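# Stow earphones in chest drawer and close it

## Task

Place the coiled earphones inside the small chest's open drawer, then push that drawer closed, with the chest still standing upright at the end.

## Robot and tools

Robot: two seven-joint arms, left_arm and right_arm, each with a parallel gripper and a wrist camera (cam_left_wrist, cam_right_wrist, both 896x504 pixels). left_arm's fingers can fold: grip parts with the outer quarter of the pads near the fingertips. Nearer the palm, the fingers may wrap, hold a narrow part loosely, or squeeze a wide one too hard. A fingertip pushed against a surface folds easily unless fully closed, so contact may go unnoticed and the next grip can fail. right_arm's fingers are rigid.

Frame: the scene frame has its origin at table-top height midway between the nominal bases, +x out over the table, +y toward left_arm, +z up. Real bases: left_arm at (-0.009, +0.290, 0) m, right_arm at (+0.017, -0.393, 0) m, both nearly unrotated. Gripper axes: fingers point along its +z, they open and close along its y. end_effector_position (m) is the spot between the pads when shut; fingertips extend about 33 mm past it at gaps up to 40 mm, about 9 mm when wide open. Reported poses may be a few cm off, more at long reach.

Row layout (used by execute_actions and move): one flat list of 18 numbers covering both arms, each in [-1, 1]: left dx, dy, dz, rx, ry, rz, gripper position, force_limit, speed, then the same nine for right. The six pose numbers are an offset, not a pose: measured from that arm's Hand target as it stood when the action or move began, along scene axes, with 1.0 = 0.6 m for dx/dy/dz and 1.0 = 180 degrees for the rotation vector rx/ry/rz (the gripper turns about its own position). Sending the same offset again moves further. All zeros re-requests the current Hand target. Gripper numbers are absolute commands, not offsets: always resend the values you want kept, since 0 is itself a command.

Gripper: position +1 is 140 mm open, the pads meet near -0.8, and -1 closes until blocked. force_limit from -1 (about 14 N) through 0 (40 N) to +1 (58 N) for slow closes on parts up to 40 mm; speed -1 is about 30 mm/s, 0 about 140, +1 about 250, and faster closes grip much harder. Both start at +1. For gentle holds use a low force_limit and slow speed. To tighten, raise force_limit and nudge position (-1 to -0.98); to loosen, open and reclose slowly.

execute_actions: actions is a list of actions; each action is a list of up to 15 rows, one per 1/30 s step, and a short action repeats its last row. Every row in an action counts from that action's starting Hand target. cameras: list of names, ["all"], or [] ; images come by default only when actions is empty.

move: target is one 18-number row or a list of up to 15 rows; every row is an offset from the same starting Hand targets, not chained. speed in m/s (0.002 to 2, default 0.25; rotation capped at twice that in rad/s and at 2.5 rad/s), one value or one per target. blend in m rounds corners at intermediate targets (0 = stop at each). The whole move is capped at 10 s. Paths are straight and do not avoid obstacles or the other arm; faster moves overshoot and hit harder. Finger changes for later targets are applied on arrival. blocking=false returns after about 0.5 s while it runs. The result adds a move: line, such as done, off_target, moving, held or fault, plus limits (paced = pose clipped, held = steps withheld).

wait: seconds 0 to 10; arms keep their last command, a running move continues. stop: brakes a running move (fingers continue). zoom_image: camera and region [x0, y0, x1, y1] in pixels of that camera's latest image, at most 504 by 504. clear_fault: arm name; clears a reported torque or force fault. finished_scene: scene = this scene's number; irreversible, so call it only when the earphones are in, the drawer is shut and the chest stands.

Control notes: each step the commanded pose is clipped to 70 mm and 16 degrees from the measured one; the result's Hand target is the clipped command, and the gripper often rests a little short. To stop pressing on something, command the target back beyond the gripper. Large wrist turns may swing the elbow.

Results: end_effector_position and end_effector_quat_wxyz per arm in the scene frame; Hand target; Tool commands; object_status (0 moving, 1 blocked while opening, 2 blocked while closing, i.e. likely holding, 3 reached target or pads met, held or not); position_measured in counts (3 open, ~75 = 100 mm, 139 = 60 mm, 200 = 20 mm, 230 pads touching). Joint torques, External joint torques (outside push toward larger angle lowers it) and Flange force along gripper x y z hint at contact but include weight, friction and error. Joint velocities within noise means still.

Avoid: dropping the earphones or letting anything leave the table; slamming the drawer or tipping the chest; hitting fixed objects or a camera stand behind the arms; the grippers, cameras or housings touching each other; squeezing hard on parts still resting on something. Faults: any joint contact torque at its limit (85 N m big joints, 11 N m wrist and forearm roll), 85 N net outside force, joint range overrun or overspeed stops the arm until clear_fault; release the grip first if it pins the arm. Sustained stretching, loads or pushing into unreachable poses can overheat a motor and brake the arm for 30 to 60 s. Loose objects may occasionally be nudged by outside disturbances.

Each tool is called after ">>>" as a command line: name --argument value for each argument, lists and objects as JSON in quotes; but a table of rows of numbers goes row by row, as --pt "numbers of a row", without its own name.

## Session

>>> execute_actions --actions '[]'

Scene clock: 0.00 s.
left_arm: end_effector_position=(+0.2504, +0.4651, +0.1220) position_measured=3 object_status=3 end_effector_quat_wxyz=(+0.355, +0.800, +0.014, +0.484) | right_arm: end_effector_position=(+0.2772, -0.6119, +0.3061) position_measured=3 object_status=3 end_effector_quat_wxyz=(-0.005, +0.972, +0.233, -0.022)
Joint positions: left_arm=[1.207 0.151 0.33 -2.691 -0.982 1.646 0.686] | right_arm=[-0.497 -0.672 -0.15 -2.458 -0.12 1.753 -2.614]
Joint velocities: within noise
Joint torques (N m): no reading
External joint torques (N m): no reading
Flange force (N): no reading
Hand target: left_arm +0.2504, +0.4651, +0.1220; +0.355, +0.800, +0.014, +0.484 | right_arm +0.2772, -0.6119, +0.3061; -0.005, +0.972, +0.233, -0.022
Tool commands: left_gripper/position=+1.0 left_gripper/force_limit=+1.0 left_gripper/speed=+1.0 right_gripper/position=+1.0 right_gripper/force_limit=+1.0 right_gripper/speed=+1.0

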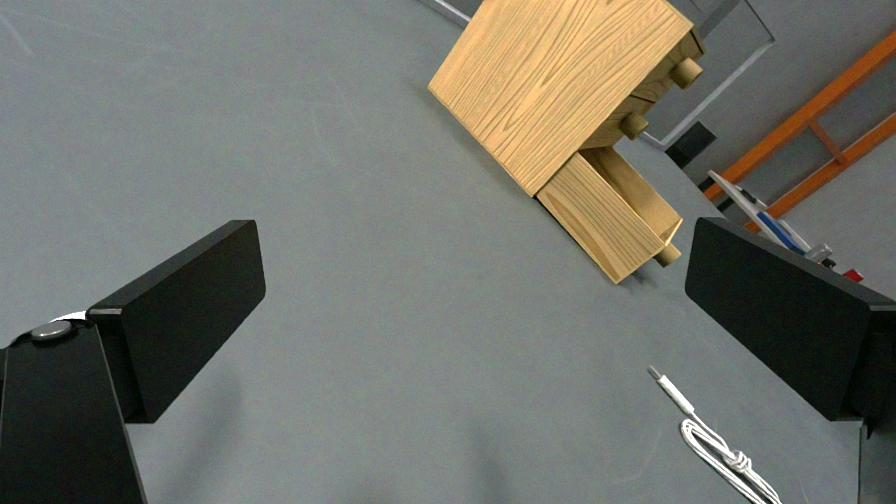

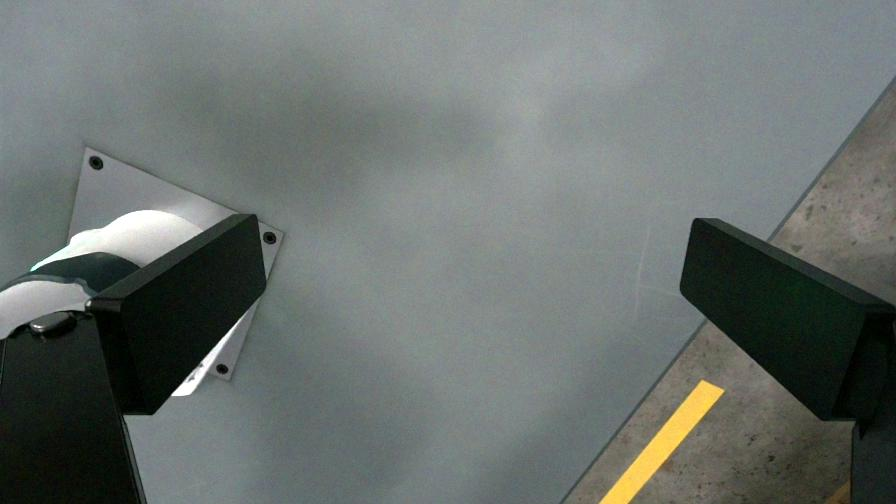

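>>> move --target '[-0.17,0.31,0.55,0,0,0,1,1,1,0.04,0.75,0.19,0,0,-0.9,0.3,-1,0]' --speed 0.35 --cameras '["all"]'

Scene clock: 18.23 s.
left_arm: end_effector_position=(+0.1483, +0.6505, +0.4511) position_measured=3 object_status=3 end_effector_quat_wxyz=(+0.353, +0.801, +0.011, +0.484) | right_arm: end_effector_position=(+0.3013, -0.1629, +0.4202) position_measured=91 object_status=3 end_effector_quat_wxyz=(+0.021, -0.385, +0.923, -0.003)
Joint positions: left_arm=[1.347 0.056 0.504 -1.855 -0.903 0.919 0.07] | right_arm=[-1.665 -1.683 0.393 -1.952 1.088 0.491 0.114]
Joint velocities: left_arm=[within noise] | right_arm=[0 0 0 -0.002 0 0.001 0.004]
Joint torques (N m): left_arm=[0.21 -28.59 1.38 21.84 -2.44 -1.15 -0.12] | right_arm=[-0.16 34.62 -14.64 -0.91 0.66 2.41 0.29]
External joint torques (N m): left_arm=[0.28 0.27 0.76 0.06 -0.32 -0.29 -0.2] | right_arm=[-0.18 0.34 -0.59 -1.34 0.2 -0.21 0.3]
Flange force (N): left_arm=[0.9 -0.5 -2.6] | right_arm=[1.1 0.8 2.7]
Hand target: left_arm +0.1484, +0.6511, +0.4520; +0.355, +0.800, +0.014, +0.484 | right_arm +0.3012, -0.1619, +0.4201; +0.022, -0.382, +0.924, -0.002
Off the commanded pose: left_arm 0.001 m, 0 deg | right_arm 0.001 m, 0 deg.
joint sent to its limit (right arm) — joint 6 (wrist pitch), lower limit. The joint targets still meet the commanded pose.
move: done; limits=paced

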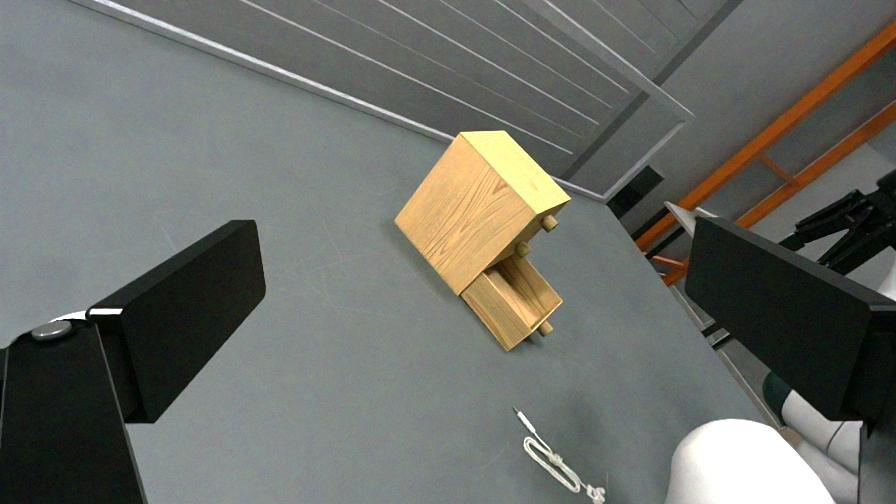

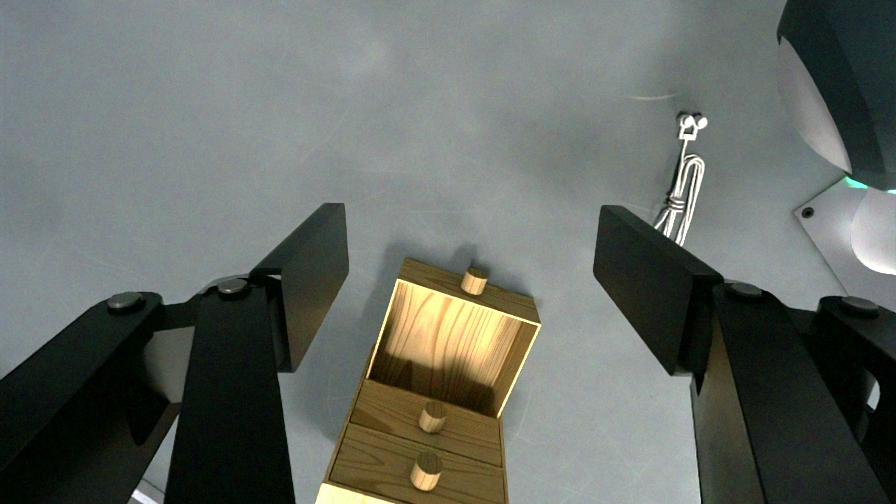

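>>> move --target '[0,0,0,0,0,0,0.3,-1,0,-0.227,0.45,-0.46,0.06,-0.05,0.03,0.3,-1,0]' --cameras '["cam_right_wrist"]'

Scene clock: 28.87 s.
left_arm: end_effector_position=(+0.1483, +0.6505, +0.4511) position_measured=91 object_status=3 end_effector_quat_wxyz=(+0.353, +0.801, +0.011, +0.484) | right_arm: end_effector_position=(+0.1653, +0.1067, +0.1440) position_measured=91 object_status=3 end_effector_quat_wxyz=(+0.129, -0.423, +0.895, +0.054)
Joint positions: left_arm=[1.347 0.056 0.504 -1.855 -0.903 0.919 0.069] | right_arm=[-0.316 -1.77 1.284 -2.413 1.598 1.493 1.154]
Joint velocities: left_arm=[within noise] | right_arm=[0.001 0 0 -0.001 0.001 -0.001 0.006]
Joint torques (N m): left_arm=[0.16 -28.62 1.36 21.72 -2.46 -1.18 -0.12] | right_arm=[0.85 22.3 -28.07 -1.06 1.16 3.13 0.36]
External joint torques (N m): left_arm=[0.19 0.01 0.69 0.08 -0.33 -0.3 -0.2] | right_arm=[0.92 0.16 -0.43 -0.6 0.16 0.09 0.37]
Flange force (N): left_arm=[1.0 0.1 -1.9] | right_arm=[4.4 0.7 -0.5]
Hand target: left_arm +0.1484, +0.6511, +0.4520; +0.355, +0.800, +0.014, +0.484 | right_arm +0.1650, +0.1081, +0.1441; +0.130, -0.420, +0.896, +0.056
Off the commanded pose: left_arm 0.001 m, 0 deg | right_arm 0.001 m, 0 deg.
joint sent to its limit (right arm) — joint 2 (shoulder), lower limit. The joint targets still meet the commanded pose.
move: done
Images, in order (width x height): cam_right_wrist 896x504.

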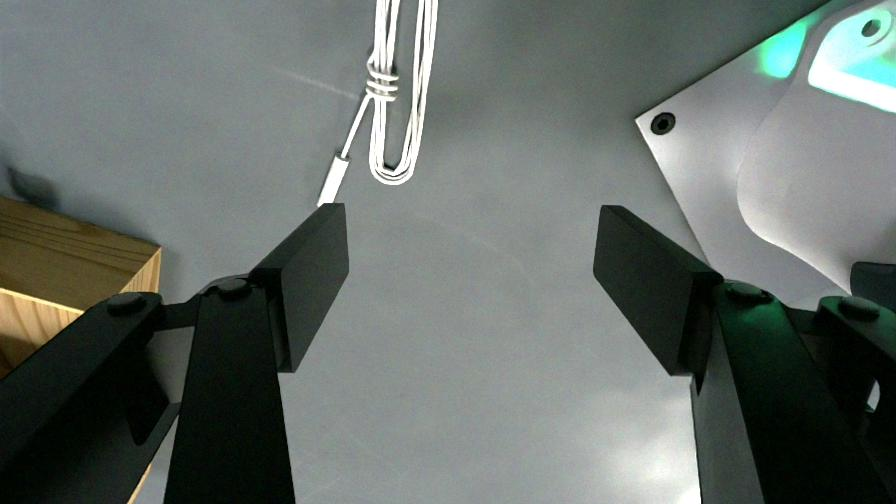

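>>> move --target '[0,0,0,0,0,0,0.3,-1,0,0.05,-0.042,-0.14,0,0,0,0.15,-1,0]' --speed 0.12 --cameras '["cam_right_wrist"]'

Scene clock: 38.37 s.
left_arm: end_effector_position=(+0.1483, +0.6505, +0.4511) position_measured=91 object_status=3 end_effector_quat_wxyz=(+0.353, +0.801, +0.011, +0.484) | right_arm: end_effector_position=(+0.1948, +0.0819, +0.0599) position_measured=110 object_status=3 end_effector_quat_wxyz=(+0.129, -0.416, +0.898, +0.055)
Joint positions: left_arm=[1.347 0.056 0.504 -1.855 -0.903 0.919 0.069] | right_arm=[-0.276 -1.77 1.511 -2.508 1.764 1.629 1.097]
Joint velocities: left_arm=[within noise] | right_arm=[0 0 -0.001 -0.001 -0.001 0.002 -0.005]
Joint torques (N m): left_arm=[0.15 -28.65 1.32 21.76 -2.47 -1.19 -0.14] | right_arm=[0.84 19.1 -27.76 -3.98 1.29 3.14 -0.34]
External joint torques (N m): left_arm=[0.17 0.06 0.65 0.1 -0.35 -0.3 -0.22] | right_arm=[0.85 0.1 -0.54 -0.92 0.25 0.13 -0.33]
Flange force (N): left_arm=[1.1 -0.1 -2.0] | right_arm=[4.8 -1.1 -1.5]
Hand target: left_arm +0.1484, +0.6511, +0.4520; +0.355, +0.800, +0.014, +0.484 | right_arm +0.1950, +0.0829, +0.0601; +0.130, -0.420, +0.896, +0.056
Off the commanded pose: left_arm 0.001 m, 0 deg | right_arm 0.001 m, 1 deg.
joint sent to its limit (right arm) — joint 2 (shoulder), lower limit. The joint targets still meet the commanded pose.
move: done
Images, in order (width x height): cam_right_wrist 896x504.

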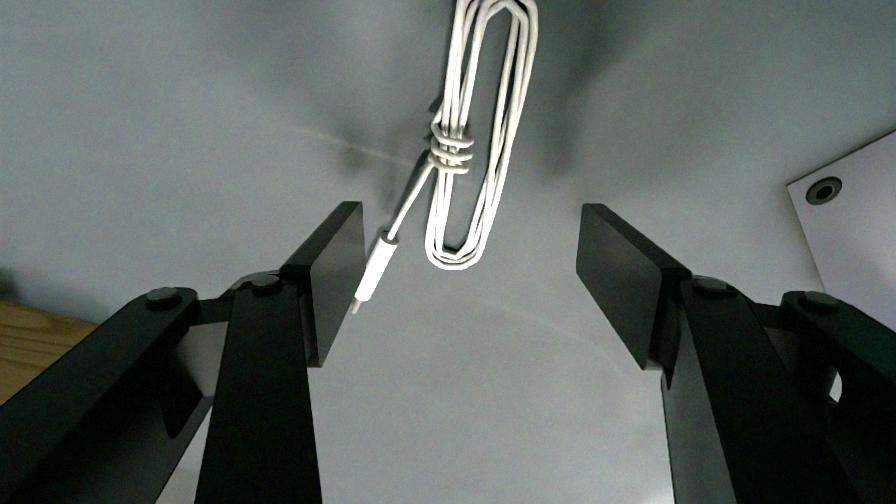

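>>> move --target '[0,0,0,0,0,0,0.3,-1,0,-0.028,-0.035,-0.0415,0,0,0,0.15,-1,0]' --speed 0.06 --cameras '["cam_right_wrist"]'

Scene clock: 46.63 s.
left_arm: end_effector_position=(+0.1483, +0.6505, +0.4511) position_measured=91 object_status=3 end_effector_quat_wxyz=(+0.353, +0.801, +0.011, +0.484) | right_arm: end_effector_position=(+0.1779, +0.0609, +0.0349) position_measured=110 object_status=3 end_effector_quat_wxyz=(+0.129, -0.423, +0.895, +0.054)
Joint positions: left_arm=[1.347 0.056 0.504 -1.855 -0.903 0.919 0.069] | right_arm=[-0.171 -1.77 1.593 -2.585 1.812 1.668 1.1]
Joint velocities: left_arm=[within noise] | right_arm=[0 0.001 0 -0.001 0.003 0.004 0.003]
Joint torques (N m): left_arm=[0.19 -28.61 1.35 21.75 -2.46 -1.17 -0.13] | right_arm=[0.86 17.11 -26.51 -4.89 1.28 3.17 0.28]
External joint torques (N m): left_arm=[0.2 0.12 0.67 0.09 -0.33 -0.29 -0.21] | right_arm=[0.78 0.02 -0.49 -0.89 0.25 0.16 0.29]
Flange force (N): left_arm=[1.0 -0.2 -2.1] | right_arm=[4.9 0.4 -1.6]
Hand target: left_arm +0.1484, +0.6511, +0.4520; +0.355, +0.800, +0.014, +0.484 | right_arm +0.1782, +0.0619, +0.0352; +0.130, -0.420, +0.896, +0.056
Off the commanded pose: left_arm 0.001 m, 0 deg | right_arm 0.001 m, 1 deg.
move: done
Images, in order (width x height): cam_right_wrist 896x504.

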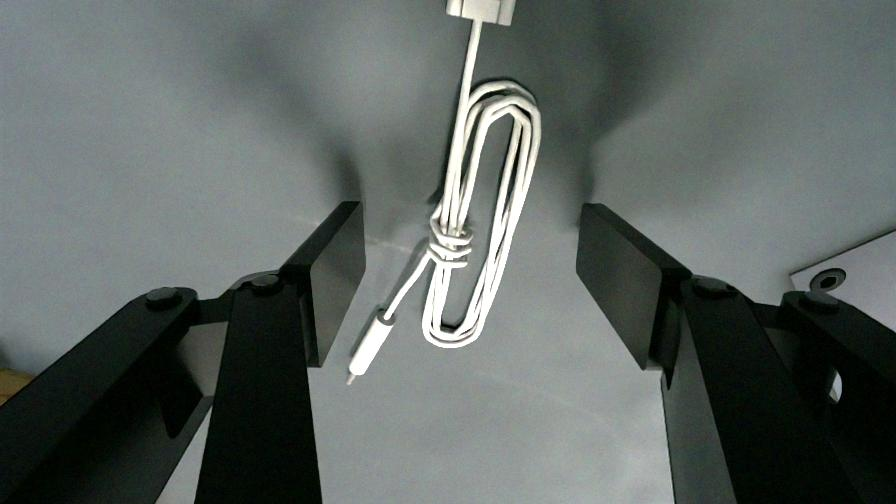

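Well aligned; closing slowly and lifting.

>>> execute_actions --actions '[[[0,0,0,0,0,0,0.3,-1,0,0,0,0,0,0,0,-1,-1,-1]],[[0,0,0,0,0,0,0.3,-1,0,0,0,0,0,0,0,-1,-1,-1]],[[0,0,0,0,0,0,0.3,-1,0,0,0,0,0,0,0,-1,-1,-1]],[[0,0,0,0,0,0,0.3,-1,0,0,0,0,0,0,0,-1,-1,-1]],[[0,0,0,0,0,0,0.3,-1,0,0,0,0,0,0,0,-1,-1,-1]]]'

>>> move --target '[0,0,0,0,0,0,0.3,-1,0,0.06,-0.09,0.28,0,0,0,-1,-1,-1]' --speed 0.12 --cameras '["all"]'

Scene clock: 53.60 s.
left_arm: end_effector_position=(+0.1483, +0.6505, +0.4511) position_measured=91 object_status=3 end_effector_quat_wxyz=(+0.353, +0.801, +0.011, +0.484) | right_arm: end_effector_position=(+0.1791, +0.0611, +0.0355) position_measured=216 object_status=2 end_effector_quat_wxyz=(+0.131, -0.423, +0.895, +0.054)
Joint positions: left_arm=[1.347 0.056 0.504 -1.855 -0.903 0.919 0.069] | right_arm=[-0.17 -1.77 1.593 -2.586 1.812 1.672 1.101]
Joint torques (N m): left_arm=[0.19 -28.59 1.33 21.73 -2.46 -1.19 -0.13] | right_arm=[0.84 17.65 -26.32 -4.6 1.15 2.88 0.23]
External joint torques (N m): left_arm=[0.35 -0.04 0.8 0.13 -0.33 -0.3 -0.21] | right_arm=[0.78 0.58 -0.24 -0.57 0.11 -0.16 0.24]
External joint torques at the end of the 1st action: left_arm=[0.23 0.31 0.67 0 -0.34 -0.3 -0.22] | right_arm=[0.79 -0.01 -0.44 -0.94 0.19 0.12 0.26]
External joint torques at the end of the 2nd action: left_arm=[0.08 0.32 0.55 0.04 -0.34 -0.29 -0.22] | right_arm=[0.87 0.06 -0.46 -0.85 0.19 0.11 0.25]
External joint torques at the end of the 3rd action: left_arm=[0.11 0.22 0.57 0.11 -0.35 -0.3 -0.22] | right_arm=[0.89 0.12 -0.39 -0.75 0.19 0.11 0.25]
External joint torques at the end of the 4th action: left_arm=[0.19 0.06 0.66 0.11 -0.34 -0.31 -0.22] | right_arm=[0.85 0.13 -0.47 -0.89 0.19 0.09 0.25]
Flange force (N): left_arm=[0.9 0.2 -2.2] | right_arm=[4.1 0.6 -1.6]
Flange force at the end of the 1st action (N): left_arm=[0.9 -0.6 -2.4] | right_arm=[5.1 0.3 -1.7]
Flange force at the end of the 2nd action (N): left_arm=[1.1 -0.7 -2.2] | right_arm=[5.1 0.4 -1.8]
Flange force at the end of the 3rd action (N): left_arm=[1.2 -0.6 -2.3] | right_arm=[5.0 0.6 -1.5]
Flange force at the end of the 4th action (N): left_arm=[1.1 -0.1 -2.1] | right_arm=[5.1 0.3 -1.9]
Hand target: left_arm +0.1484, +0.6511, +0.4520; +0.355, +0.800, +0.014, +0.484 | right_arm +0.1782, +0.0619, +0.0352; +0.130, -0.420, +0.896, +0.056
Off the commanded pose: left_arm 0.001 m, 0 deg | right_arm 0.001 m, 0 deg.

Scene clock: 56.07 s.
left_arm: end_effector_position=(+0.1483, +0.6505, +0.4511) position_measured=91 object_status=3 end_effector_quat_wxyz=(+0.353, +0.801, +0.011, +0.484) | right_arm: end_effector_position=(+0.2150, +0.0086, +0.2033) position_measured=216 object_status=2 end_effector_quat_wxyz=(+0.132, -0.416, +0.898, +0.058)
Joint positions: left_arm=[1.347 0.056 0.504 -1.855 -0.903 0.919 0.069] | right_arm=[-0.33 -1.654 1.108 -2.588 1.384 1.496 0.938]
Joint velocities: left_arm=[within noise] | right_arm=[-0.001 0 -0.001 0 0 0 -0.006]
Joint torques (N m): left_arm=[0.14 -28.62 1.33 21.75 -2.47 -1.19 -0.14] | right_arm=[0.25 19.27 -25.29 5.93 0.88 2.8 -0.34]
External joint torques (N m): left_arm=[0.22 0.02 0.72 0.13 -0.34 -0.3 -0.22] | right_arm=[0.3 0.91 -1.31 -0.16 -0.28 -0.19 -0.33]
Flange force (N): left_arm=[1.1 0.0 -2.1] | right_arm=[0.4 -1.6 -4.8]
Hand target: left_arm +0.1484, +0.6511, +0.4520; +0.355, +0.800, +0.014, +0.484 | right_arm +0.2142, +0.0079, +0.2032; +0.130, -0.420, +0.896, +0.056
Off the commanded pose: left_arm 0.001 m, 0 deg | right_arm 0.001 m, 1 deg.
move: done

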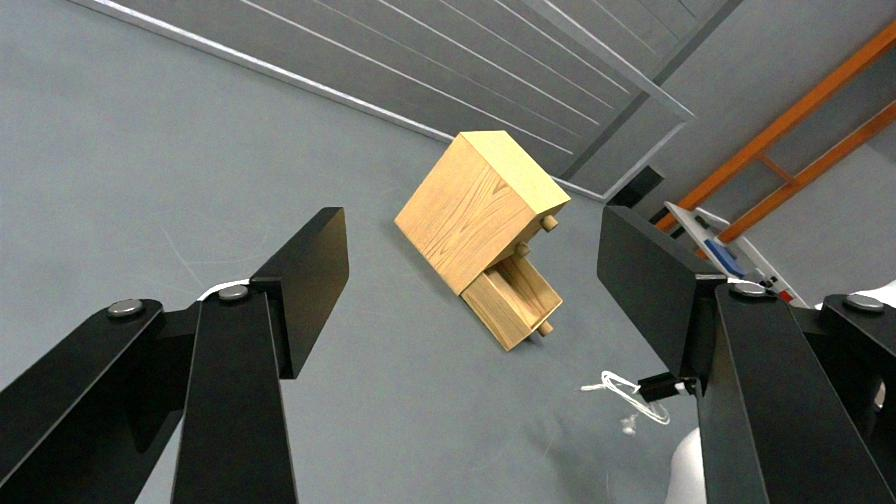

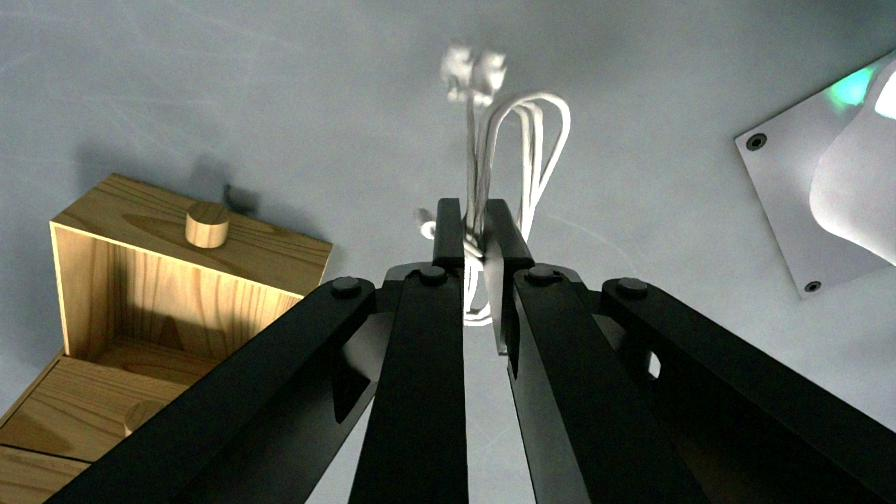

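>>> move --pt "0 0 0 0 0 0 0.3 -1 0 0.08 0 0.12 0 0 -0.01 -1 -1 -1" --pt "0 0 0 0 0 0 0.3 -1 0 0.38 0.03 0.12 0 0 -0.02 -1 -1 -1" --speed 0.15 --blend 0.03 --cameras '["all"]'

Scene clock: 76.63 s.
left_arm: end_effector_position=(+0.1483, +0.6505, +0.4511) position_measured=91 object_status=3 end_effector_quat_wxyz=(+0.353, +0.801, +0.011, +0.484) | right_arm: end_effector_position=(+0.4412, +0.0244, +0.2745) position_measured=216 object_status=2 end_effector_quat_wxyz=(+0.130, -0.388, +0.911, +0.051)
Joint positions: left_arm=[1.347 0.056 0.504 -1.855 -0.903 0.919 0.069] | right_arm=[-1.014 -1.281 1.176 -2.054 1.32 1.576 0.771]
Joint velocities: left_arm=[within noise] | right_arm=[-0.001 0.001 -0.001 0 -0.001 0.001 -0.006]
Joint torques (N m): left_arm=[0.17 -28.57 1.33 21.77 -2.47 -1.18 -0.1] | right_arm=[-0.1 25.92 -29.7 8.74 1.46 3.06 -0.31]
External joint torques (N m): left_arm=[0.22 0.19 0.67 0.1 -0.33 -0.29 -0.18] | right_arm=[-0.2 1.13 -0.64 -0.35 0.23 0.14 -0.3]
Flange force (N): left_arm=[1.0 -0.4 -2.4] | right_arm=[0.7 -1.5 -1.1]
Hand target: left_arm +0.1484, +0.6511, +0.4520; +0.355, +0.800, +0.014, +0.484 | right_arm +0.4422, +0.0259, +0.2752; +0.132, -0.391, +0.909, +0.052
Off the commanded pose: left_arm 0.001 m, 0 deg | right_arm 0.002 m, 1 deg.
move: done

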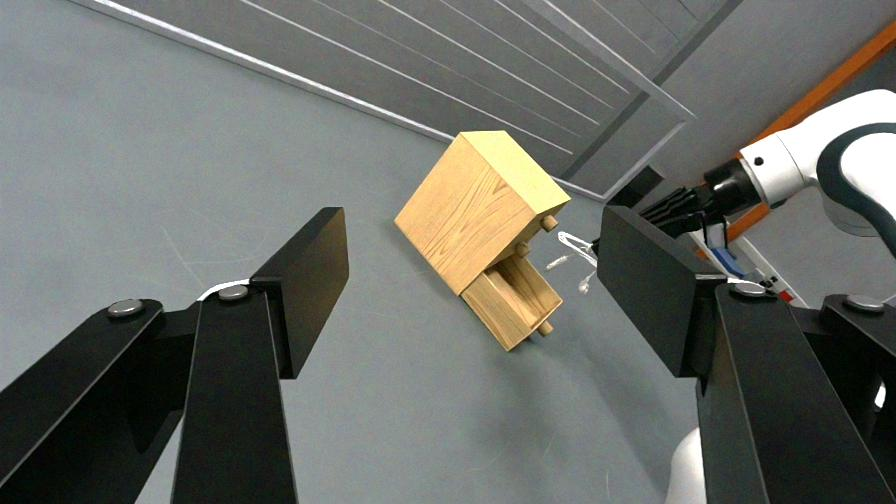

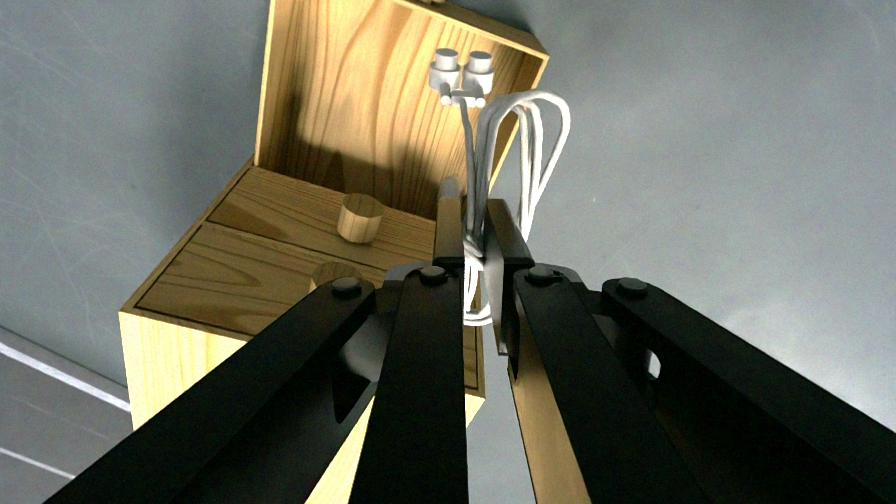

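>>> move --target '[0,0,0,0,0,0,0.3,-1,0,0.003,0.0,-0.2,0,0,0,-1,-1,-1]' --speed 0.1 --cameras '["cam_right_wrist"]'

Scene clock: 85.50 s.
left_arm: end_effector_position=(+0.1483, +0.6505, +0.4511) position_measured=91 object_status=3 end_effector_quat_wxyz=(+0.353, +0.801, +0.011, +0.484) | right_arm: end_effector_position=(+0.4433, +0.0252, +0.1552) position_measured=216 object_status=2 end_effector_quat_wxyz=(+0.130, -0.388, +0.911, +0.052)
Joint positions: left_arm=[1.347 0.056 0.504 -1.855 -0.903 0.919 0.069] | right_arm=[-0.983 -1.381 1.381 -2.193 1.514 1.719 0.712]
Joint velocities: left_arm=[within noise] | right_arm=[0.001 0.001 0 -0.001 0.002 0.004 -0.006]
Joint torques (N m): left_arm=[0.16 -28.58 1.36 21.77 -2.47 -1.17 -0.15] | right_arm=[0.74 24.34 -31.33 5 1.47 3.04 -0.32]
External joint torques (N m): left_arm=[0.23 0.26 0.73 0.05 -0.33 -0.28 -0.23] | right_arm=[0.81 -0.3 -0.76 -1.06 0.29 0.16 -0.31]
Flange force (N): left_arm=[1.0 -0.5 -2.4] | right_arm=[6.3 1.3 -1.3]
Hand target: left_arm +0.1484, +0.6511, +0.4520; +0.355, +0.800, +0.014, +0.484 | right_arm +0.4440, +0.0259, +0.1552; +0.132, -0.391, +0.909, +0.052
Off the commanded pose: left_arm 0.001 m, 0 deg | right_arm 0.001 m, 1 deg.
move: done
Images, in order (width x height): cam_right_wrist 896x504.

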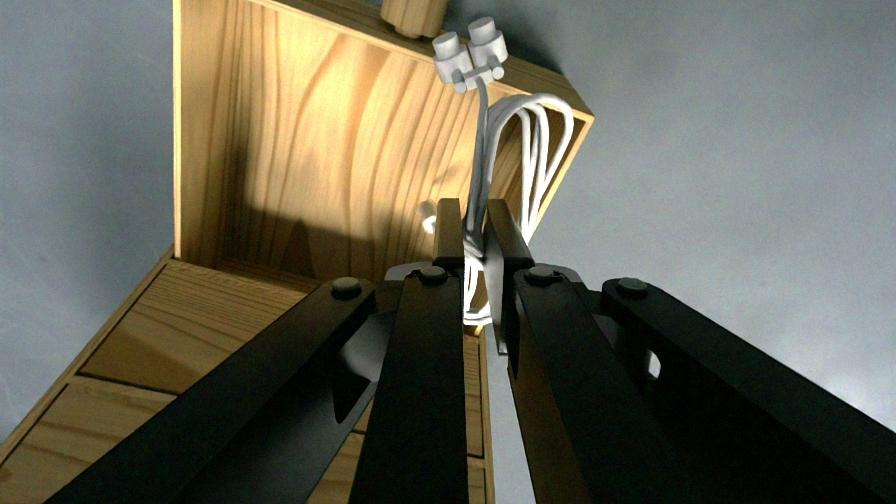

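>>> move --pt "0 0 0 0 0 0 0.3 -1 0 0.043 -0.035 0.0 0 0 0.07 -1 -1 -1" --pt "0 0 0 0 0 0 0.3 -1 0 0.043 -0.035 -0.055 0 0 0.07 -1 -1 -1" --speed 0.08 --cameras '["cam_right_wrist"]'

Scene clock: 95.87 s.
left_arm: end_effector_position=(+0.1483, +0.6505, +0.4511) position_measured=91 object_status=3 end_effector_quat_wxyz=(+0.353, +0.801, +0.011, +0.484) | right_arm: end_effector_position=(+0.4683, +0.0050, +0.1223) position_measured=216 object_status=2 end_effector_quat_wxyz=(+0.123, -0.487, +0.862, +0.067)
Joint positions: left_arm=[1.347 0.056 0.504 -1.855 -0.903 0.919 0.069] | right_arm=[-1.09 -1.325 1.463 -2.185 1.566 1.742 0.39]
Joint velocities: left_arm=[within noise] | right_arm=[-0.001 0 0.001 0.001 0 0.003 -0.005]
Joint torques (N m): left_arm=[0.16 -28.61 1.31 21.75 -2.48 -1.17 -0.14] | right_arm=[-0.24 24.54 -31.35 5.69 1.49 2.86 -0.31]
External joint torques (N m): left_arm=[0.26 0.22 0.71 0.02 -0.33 -0.28 -0.22] | right_arm=[-0.18 -0.34 -0.83 -0.97 0.25 0.15 -0.3]
Flange force (N): left_arm=[0.9 -0.4 -2.2] | right_arm=[3.6 0.6 -1.1]
Hand target: left_arm +0.1484, +0.6511, +0.4520; +0.355, +0.800, +0.014, +0.484 | right_arm +0.4698, +0.0049, +0.1222; +0.125, -0.489, +0.861, +0.066
Off the commanded pose: left_arm 0.001 m, 0 deg | right_arm 0.002 m, 0 deg.
move: done
Images, in order (width x height): cam_right_wrist 896x504.

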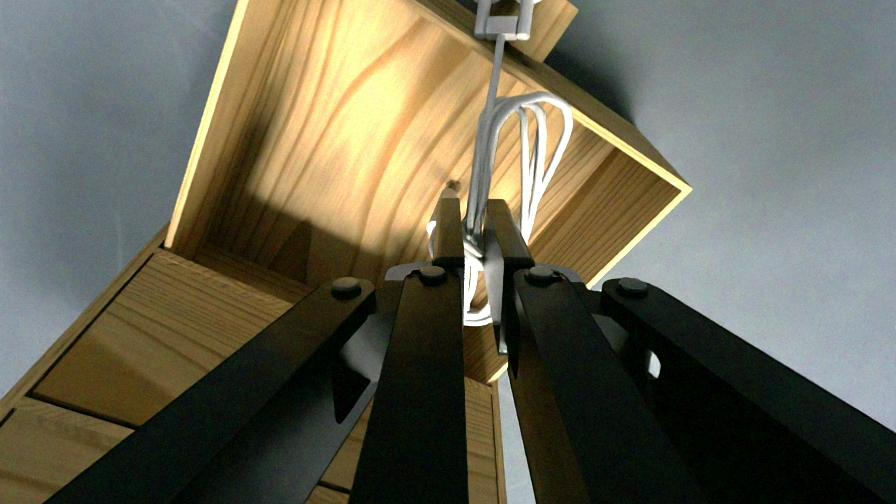

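>>> move --pt "0 0 0 0 0 0 0.3 -1 0 0 0 0.11 0 0 0 -1 -1 -1" --pt "0 0 0 0 0 0 0.3 -1 0 0.01 0.045 0.11 0.036 -0.075 -0.03 -1 -1 -1" --speed 0.1 --cameras '["all"]'

Scene clock: 110.37 s.
left_arm: end_effector_position=(+0.1483, +0.6505, +0.4511) position_measured=91 object_status=3 end_effector_quat_wxyz=(+0.353, +0.801, +0.011, +0.484) | right_arm: end_effector_position=(+0.4751, +0.0314, +0.1878) position_measured=216 object_status=2 end_effector_quat_wxyz=(+0.254, -0.449, +0.855, +0.050)
Joint positions: left_arm=[1.347 0.056 0.504 -1.855 -0.903 0.919 0.069] | right_arm=[-0.904 -1.445 1.365 -2.314 1.708 1.883 0.476]
Joint velocities: left_arm=[within noise] | right_arm=[0.001 0 0.001 0 0.001 0.003 0.005]
Joint torques (N m): left_arm=[0.21 -28.61 1.32 21.72 -2.47 -1.19 -0.11] | right_arm=[0.8 21.83 -30.69 4.22 1.54 3.18 0.18]
External joint torques (N m): left_arm=[0.25 0.13 0.67 0.03 -0.33 -0.31 -0.19] | right_arm=[0.85 -0.44 -0.7 -0.98 0.25 0.08 0.21]
Flange force (N): left_arm=[0.9 -0.1 -2.1] | right_arm=[4.4 3.2 -2.8]
Hand target: left_arm +0.1484, +0.6511, +0.4520; +0.355, +0.800, +0.014, +0.484 | right_arm +0.4758, +0.0319, +0.1882; +0.256, -0.444, +0.857, +0.051
Off the commanded pose: left_arm 0.001 m, 0 deg | right_arm 0.001 m, 1 deg.
move: done

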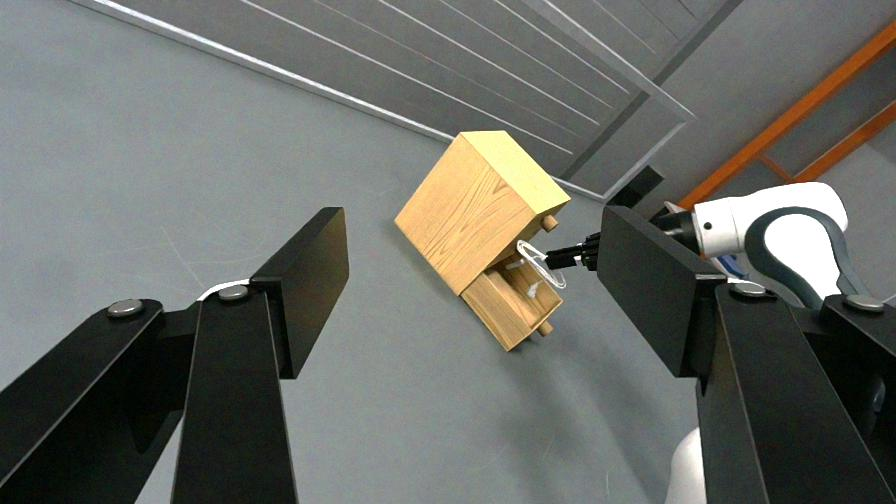

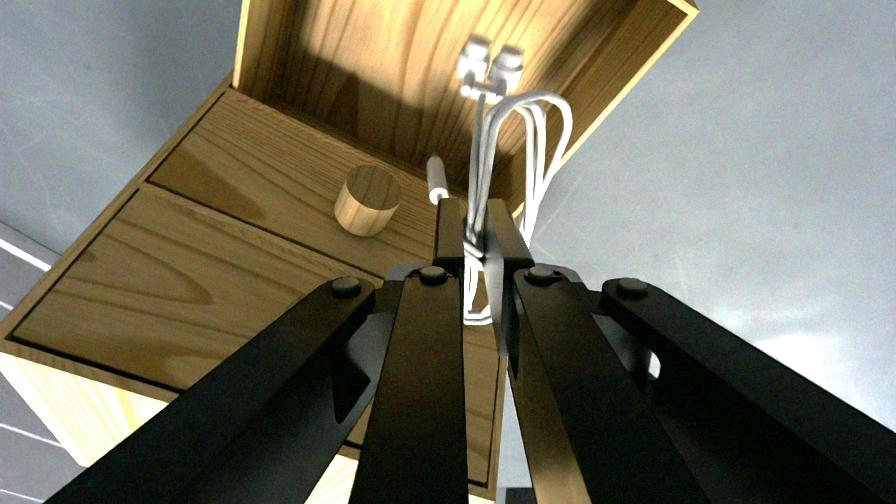

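>>> move --target '[0,0,0,0,0,0,0.3,-1,0,-0.008,-0.004,-0.115,0,0,0,-1,-1,-1]' --speed 0.08 --cameras '["all"]'

Scene clock: 115.10 s.
left_arm: end_effector_position=(+0.1483, +0.6505, +0.4511) position_measured=91 object_status=3 end_effector_quat_wxyz=(+0.353, +0.801, +0.011, +0.484) | right_arm: end_effector_position=(+0.4702, +0.0292, +0.1186) position_measured=216 object_status=2 end_effector_quat_wxyz=(+0.253, -0.442, +0.859, +0.052)
Joint positions: left_arm=[1.347 0.056 0.504 -1.855 -0.903 0.919 0.069] | right_arm=[-0.883 -1.497 1.511 -2.359 1.857 1.95 0.459]
Joint velocities: left_arm=[within noise] | right_arm=[-0.002 -0.003 0 0.001 0.003 0.002 -0.005]
Joint torques (N m): left_arm=[0.22 -28.57 1.28 21.78 -2.47 -1.18 -0.14] | right_arm=[0.8 21.32 -30.97 1.46 1.46 3.21 -0.41]
External joint torques (N m): left_arm=[0.19 0.09 0.56 0.14 -0.35 -0.3 -0.22] | right_arm=[0.94 -0.64 -0.82 -0.93 0.23 0.14 -0.39]
Flange force (N): left_arm=[1.2 -0.3 -2.2] | right_arm=[4.6 1.9 -3.5]
Hand target: left_arm +0.1484, +0.6511, +0.4520; +0.355, +0.800, +0.014, +0.484 | right_arm +0.4710, +0.0295, +0.1192; +0.256, -0.444, +0.857, +0.051
Off the commanded pose: left_arm 0.001 m, 0 deg | right_arm 0.001 m, 0 deg.
move: done

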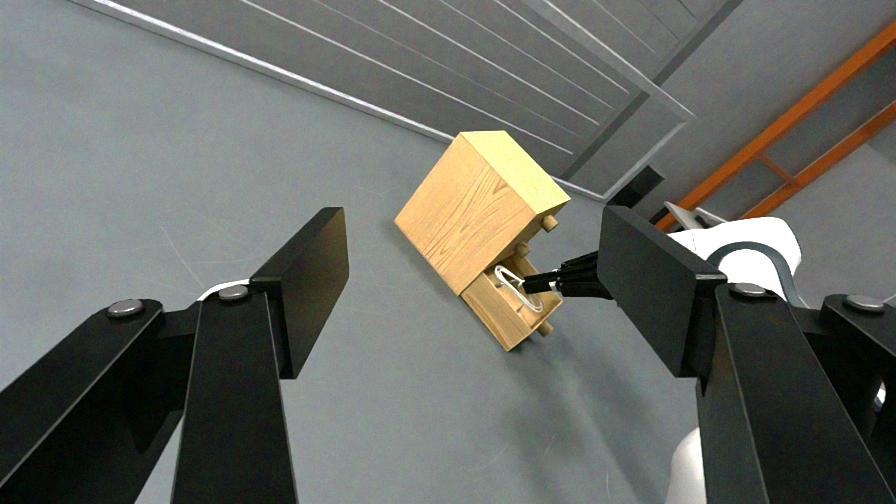

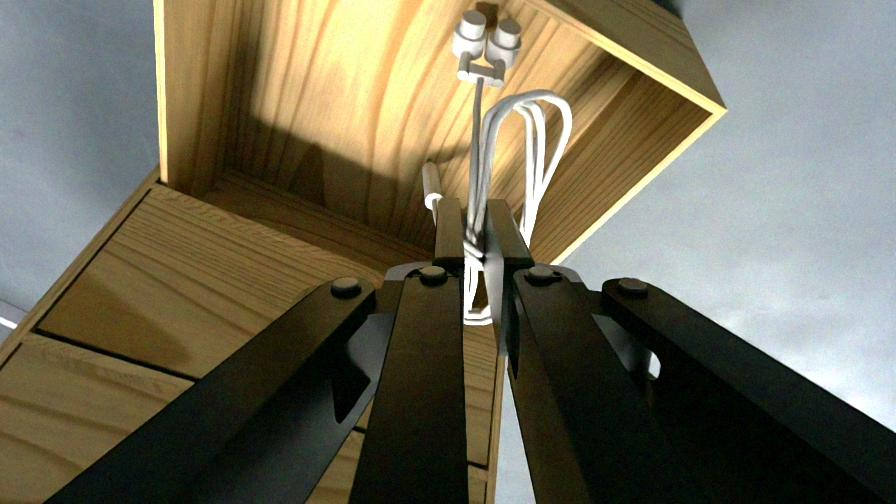

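>>> move --target '[0,0,0,0,0,0,0.3,-1,0,0.008,0.0,-0.085,0,0,0,-1,-1,-1]' --speed 0.06 --cameras '["cam_right_wrist"]'

Scene clock: 119.90 s.
left_arm: end_effector_position=(+0.1483, +0.6505, +0.4511) position_measured=91 object_status=3 end_effector_quat_wxyz=(+0.353, +0.801, +0.011, +0.484) | right_arm: end_effector_position=(+0.4745, +0.0289, +0.0677) position_measured=216 object_status=2 end_effector_quat_wxyz=(+0.254, -0.442, +0.859, +0.052)
Joint positions: left_arm=[1.347 0.056 0.504 -1.855 -0.903 0.919 0.069] | right_arm=[-0.902 -1.541 1.622 -2.348 1.976 1.992 0.433]
Joint velocities: left_arm=[within noise] | right_arm=[0 0 0 0.001 0.004 -0.001 -0.003]
Joint torques (N m): left_arm=[0.2 -28.58 1.31 21.75 -2.47 -1.17 -0.15] | right_arm=[-0.24 21.77 -31.08 0.05 1.39 3.1 -0.48]
External joint torques (N m): left_arm=[0.1 0.18 0.52 0.09 -0.35 -0.29 -0.23] | right_arm=[-0.29 -0.66 -0.79 -0.06 0.2 0.07 -0.45]
Flange force (N): left_arm=[1.2 -0.4 -2.1] | right_arm=[-0.3 -1.8 -0.2]
Hand target: left_arm +0.1484, +0.6511, +0.4520; +0.355, +0.800, +0.014, +0.484 | right_arm +0.4758, +0.0295, +0.0682; +0.256, -0.444, +0.857, +0.051
Off the commanded pose: left_arm 0.001 m, 0 deg | right_arm 0.001 m, 0 deg.
move: done
Images, in order (width x height): cam_right_wrist 896x504.

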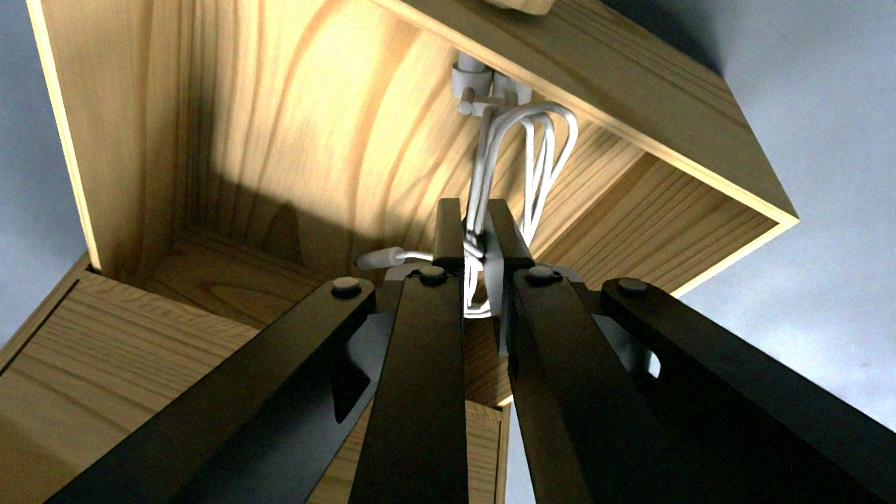

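All inside. Lower a little more and release, then retract.

>>> move --target '[0,0,0,0,0,0,0.3,-1,0,0.008,-0.004,-0.02,0,0,0,-1,-1,-1]' --speed 0.06

>>> execute_actions --actions '[[[0,0,0,0,0,0,0.3,-1,0,0,0,0,0,0,0,-0.35,-1,-1]],[[0,0,0,0,0,0,0.3,-1,0,0,0,0,0,0,0,-0.35,-1,-1]],[[0,0,0,0,0,0,0.3,-1,0,0,0,0,0,0,0,-0.35,-1,-1]]]'

>>> move --pt "0 0 0 0 0 0 0.3 -1 0 -0.04 -0.01 0.12 0 0 0 -0.35 -1 -1" --pt "0 0 0 0 0 0 0.3 -1 0 -0.08 -0.02 0.3 0 0 0 -0.35 -1 -1" --speed 0.09 --cameras '["all"]'

Scene clock: 126.27 s.
left_arm: end_effector_position=(+0.1483, +0.6505, +0.4511) position_measured=91 object_status=3 end_effector_quat_wxyz=(+0.353, +0.801, +0.011, +0.484) | right_arm: end_effector_position=(+0.4795, +0.0265, +0.0559) position_measured=216 object_status=2 end_effector_quat_wxyz=(+0.254, -0.442, +0.859, +0.052)
Joint positions: left_arm=[1.347 0.056 0.504 -1.855 -0.903 0.919 0.069] | right_arm=[-0.919 -1.555 1.646 -2.339 2.007 1.996 0.421]
Joint velocities: left_arm=[within noise] | right_arm=[-0.001 0 0 0.001 0.001 0.001 -0.004]
Joint torques (N m): left_arm=[0.19 -28.6 1.38 21.77 -2.47 -1.16 -0.12] | right_arm=[-0.19 22.66 -31.2 -0.55 1.43 3.02 -0.34]
External joint torques (N m): left_arm=[0.32 0.04 0.81 0.12 -0.33 -0.28 -0.2] | right_arm=[-0.21 0.08 -0.92 -0.05 0.26 0.01 -0.31]
Flange force (N): left_arm=[0.9 0.0 -2.3] | right_arm=[-0.4 -1.5 -1.1]
Hand target: left_arm +0.1484, +0.6511, +0.4520; +0.355, +0.800, +0.014, +0.484 | right_arm +0.4806, +0.0271, +0.0562; +0.256, -0.444, +0.857, +0.051
Off the commanded pose: left_arm 0.001 m, 0 deg | right_arm 0.001 m, 0 deg.
move: done

Scene clock: 127.97 s.
left_arm: end_effector_position=(+0.1483, +0.6505, +0.4511) position_measured=91 object_status=3 end_effector_quat_wxyz=(+0.353, +0.801, +0.011, +0.484) | right_arm: end_effector_position=(+0.4798, +0.0264, +0.0559) position_measured=173 object_status=3 end_effector_quat_wxyz=(+0.254, -0.442, +0.859, +0.051)
Joint positions: left_arm=[1.347 0.056 0.504 -1.855 -0.903 0.919 0.069] | right_arm=[-0.919 -1.556 1.646 -2.339 2.008 1.996 0.42]
Joint torques (N m): left_arm=[0.17 -28.62 1.34 21.8 -2.45 -1.18 -0.11] | right_arm=[-0.12 21.91 -31.37 -0.59 1.41 2.94 -0.34]
External joint torques (N m): left_arm=[0.11 0.22 0.59 0.07 -0.32 -0.29 -0.19] | right_arm=[-0.21 -0.7 -0.95 -0.11 0.22 -0.08 -0.31]
External joint torques at the end of the 1st action: left_arm=[0.16 0.17 0.59 0.04 -0.35 -0.29 -0.19] | right_arm=[-0.2 -0.99 -1.05 -0.15 0.25 -0.07 -0.3]
External joint torques at the end of the 2nd action: left_arm=[0.28 0.1 0.74 0.12 -0.33 -0.28 -0.2] | right_arm=[-0.27 -0.64 -1.09 -0.16 0.25 -0.06 -0.3]
Flange force (N): left_arm=[1.0 -0.5 -2.2] | right_arm=[-0.4 -1.5 -0.8]
Flange force at the end of the 1st action (N): left_arm=[1.0 -0.3 -2.0] | right_arm=[-0.4 -1.5 -0.8]
Flange force at the end of the 2nd action (N): left_arm=[1.0 -0.2 -2.3] | right_arm=[-0.5 -1.7 -1.0]
Hand target: left_arm +0.1484, +0.6511, +0.4520; +0.355, +0.800, +0.014, +0.484 | right_arm +0.4806, +0.0271, +0.0562; +0.256, -0.444, +0.857, +0.051
Off the commanded pose: left_arm 0.001 m, 0 deg | right_arm 0.001 m, 0 deg.

Scene clock: 131.27 s.
left_arm: end_effector_position=(+0.1483, +0.6505, +0.4511) position_measured=91 object_status=3 end_effector_quat_wxyz=(+0.353, +0.801, +0.011, +0.484) | right_arm: end_effector_position=(+0.4338, +0.0149, +0.2364) position_measured=173 object_status=3 end_effector_quat_wxyz=(+0.258, -0.447, +0.855, +0.050)
Joint positions: left_arm=[1.347 0.056 0.504 -1.855 -0.903 0.919 0.069] | right_arm=[-0.776 -1.446 1.225 -2.406 1.591 1.829 0.515]
Joint velocities: left_arm=[within noise] | right_arm=[-0.001 0 0 0.002 -0.001 -0.002 0.007]
Joint torques (N m): left_arm=[0.22 -28.6 1.32 21.71 -2.47 -1.17 -0.12] | right_arm=[0.79 20.65 -29.26 7.09 1.03 2.83 0.09]
External joint torques (N m): left_arm=[0.2 0.2 0.61 0 -0.34 -0.29 -0.2] | right_arm=[0.85 0.91 -1.46 -0.15 -0.3 -0.28 0.12]
Flange force (N): left_arm=[0.9 -0.3 -2.0] | right_arm=[1.0 0.9 -5.6]
Hand target: left_arm +0.1484, +0.6511, +0.4520; +0.355, +0.800, +0.014, +0.484 | right_arm +0.4326, +0.0151, +0.2362; +0.256, -0.444, +0.857, +0.051
Off the commanded pose: left_arm 0.001 m, 0 deg | right_arm 0.001 m, 0 deg.
move: done

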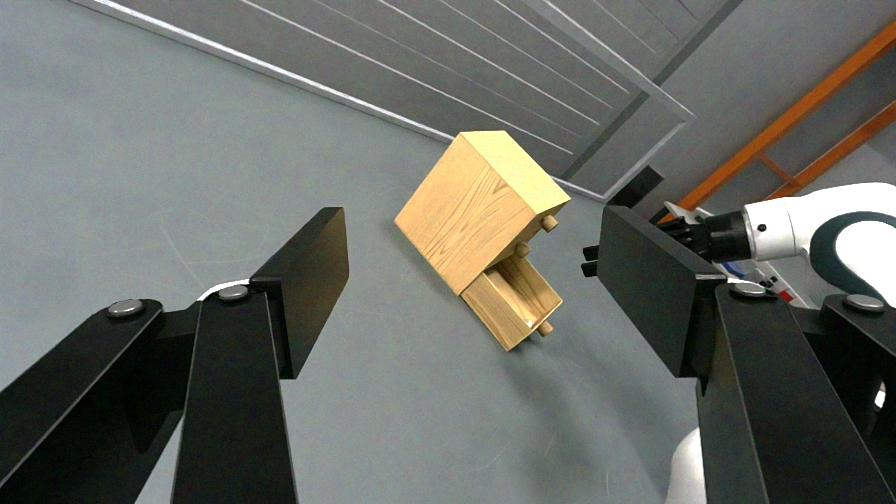

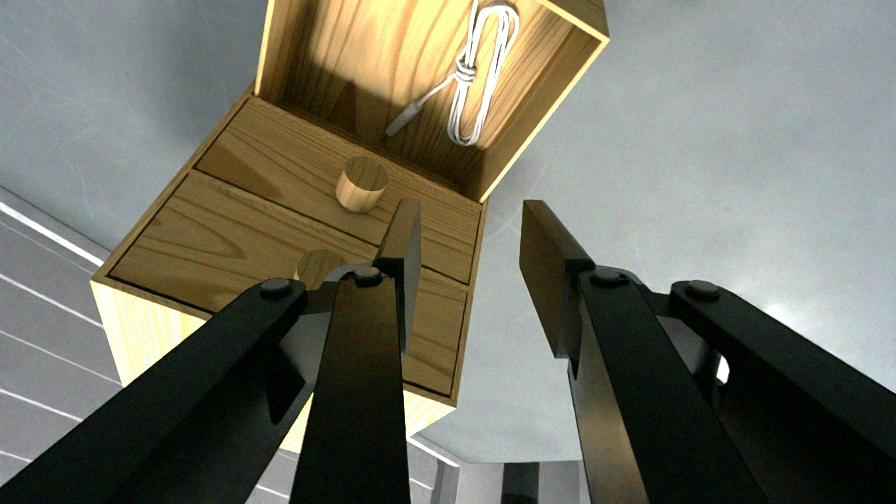

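>>> move --target '[0,0,0,0,0,0,0.3,-1,0,-0.163,-0.125,-0.06,0,0,-0.073,-1,-1,-1]' --speed 0.15 --cameras '["cam_right_wrist"]'

Scene clock: 136.50 s.
left_arm: end_effector_position=(+0.1483, +0.6505, +0.4511) position_measured=91 object_status=3 end_effector_quat_wxyz=(+0.353, +0.801, +0.011, +0.484) | right_arm: end_effector_position=(+0.3353, -0.0585, +0.2012) position_measured=230 object_status=3 end_effector_quat_wxyz=(+0.262, -0.347, +0.900, +0.023)
Joint positions: left_arm=[1.347 0.056 0.504 -1.855 -0.903 0.919 0.069] | right_arm=[-0.365 -1.683 1.226 -2.761 1.512 1.824 0.852]
Joint velocities: left_arm=[within noise] | right_arm=[0 0 0 0 -0.001 0 0.005]
Joint torques (N m): left_arm=[0.21 -28.55 1.35 21.75 -2.48 -1.18 -0.07] | right_arm=[0.86 14.57 -22.55 4.25 0.84 3.2 0.18]
External joint torques (N m): left_arm=[0.14 0.23 0.59 0.07 -0.35 -0.3 -0.15] | right_arm=[0.82 -0.35 -0.45 -0.93 -0.28 -0.13 0.21]
Flange force (N): left_arm=[1.0 -0.6 -2.3] | right_arm=[5.6 1.6 -3.8]
Hand target: left_arm +0.1484, +0.6511, +0.4520; +0.355, +0.800, +0.014, +0.484 | right_arm +0.3348, -0.0599, +0.2002; +0.260, -0.343, +0.902, +0.021
Off the commanded pose: left_arm 0.001 m, 0 deg | right_arm 0.002 m, 0 deg.
move: done
Images, in order (width x height): cam_right_wrist 896x504.

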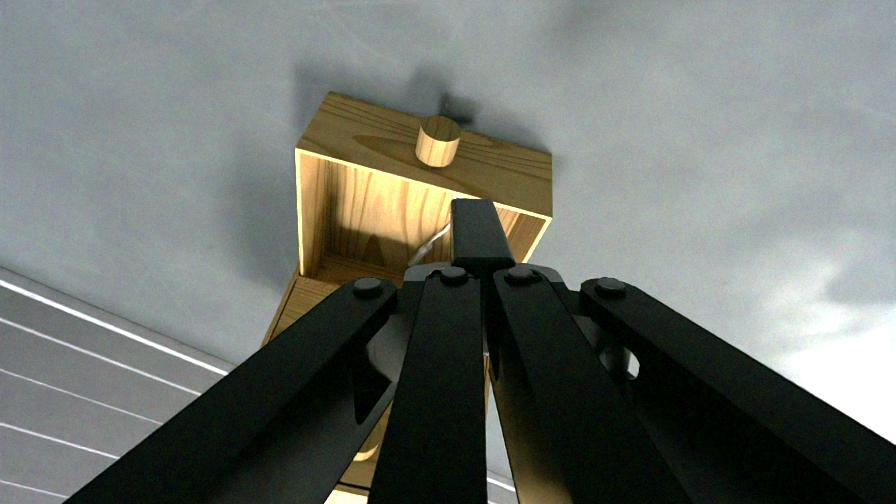

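>>> wait --seconds 0.2 --cameras '["all"]'

Scene clock: 150.00 s.
left_arm: end_effector_position=(+0.1483, +0.6505, +0.4511) position_measured=91 object_status=3 end_effector_quat_wxyz=(+0.353, +0.801, +0.011, +0.484) | right_arm: end_effector_position=(+0.3353, -0.0585, +0.2012) position_measured=230 object_status=3 end_effector_quat_wxyz=(+0.262, -0.346, +0.901, +0.023)
Joint positions: left_arm=[1.347 0.056 0.504 -1.855 -0.903 0.919 0.069] | right_arm=[-0.365 -1.683 1.226 -2.761 1.512 1.824 0.854]
Joint torques (N m): left_arm=[0.22 -28.58 1.33 21.75 -2.47 -1.17 -0.12] | right_arm=[0.84 14.53 -22.48 4.18 0.84 3.2 0.22]
External joint torques (N m): left_arm=[0.18 0.11 0.59 0.1 -0.34 -0.3 -0.2] | right_arm=[0.92 -0.38 -0.32 -0.87 -0.28 -0.16 0.25]
Flange force (N): left_arm=[1.1 -0.2 -2.1] | right_arm=[5.9 2.0 -3.5]
Hand target: left_arm +0.1484, +0.6511, +0.4520; +0.355, +0.800, +0.014, +0.484 | right_arm +0.3348, -0.0599, +0.2002; +0.260, -0.343, +0.902, +0.021
Tool commands: left_gripper/position=+0.3 left_gripper/force_limit=-1.0 left_gripper/speed=+0.0 right_gripper/position=-1.0 right_gripper/force_limit=-1.0 right_gripper/speed=-1.0
Off the commanded pose: left_arm 0.001 m, 0 deg | right_arm 0.002 m, 0 deg.
wait: 0.20 s; at rest from the start

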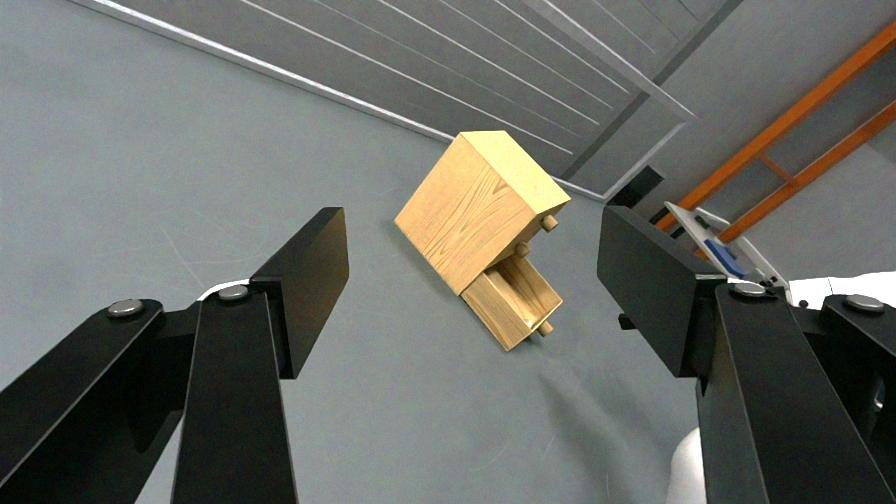

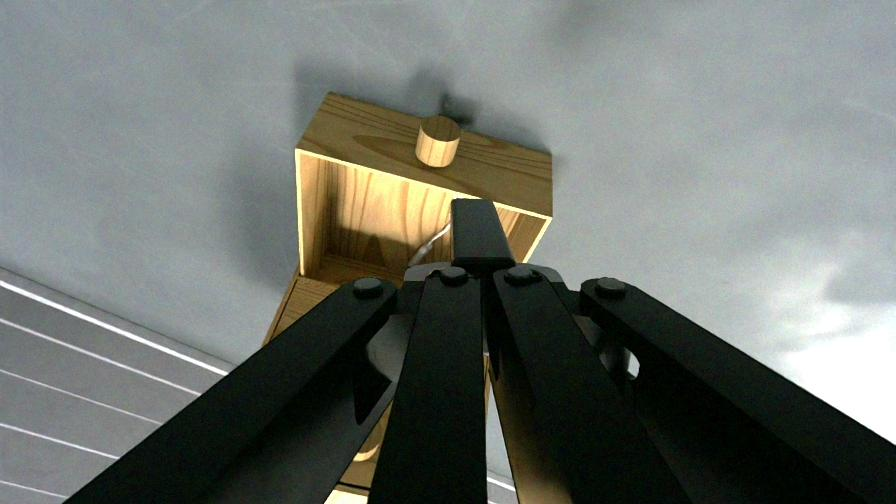

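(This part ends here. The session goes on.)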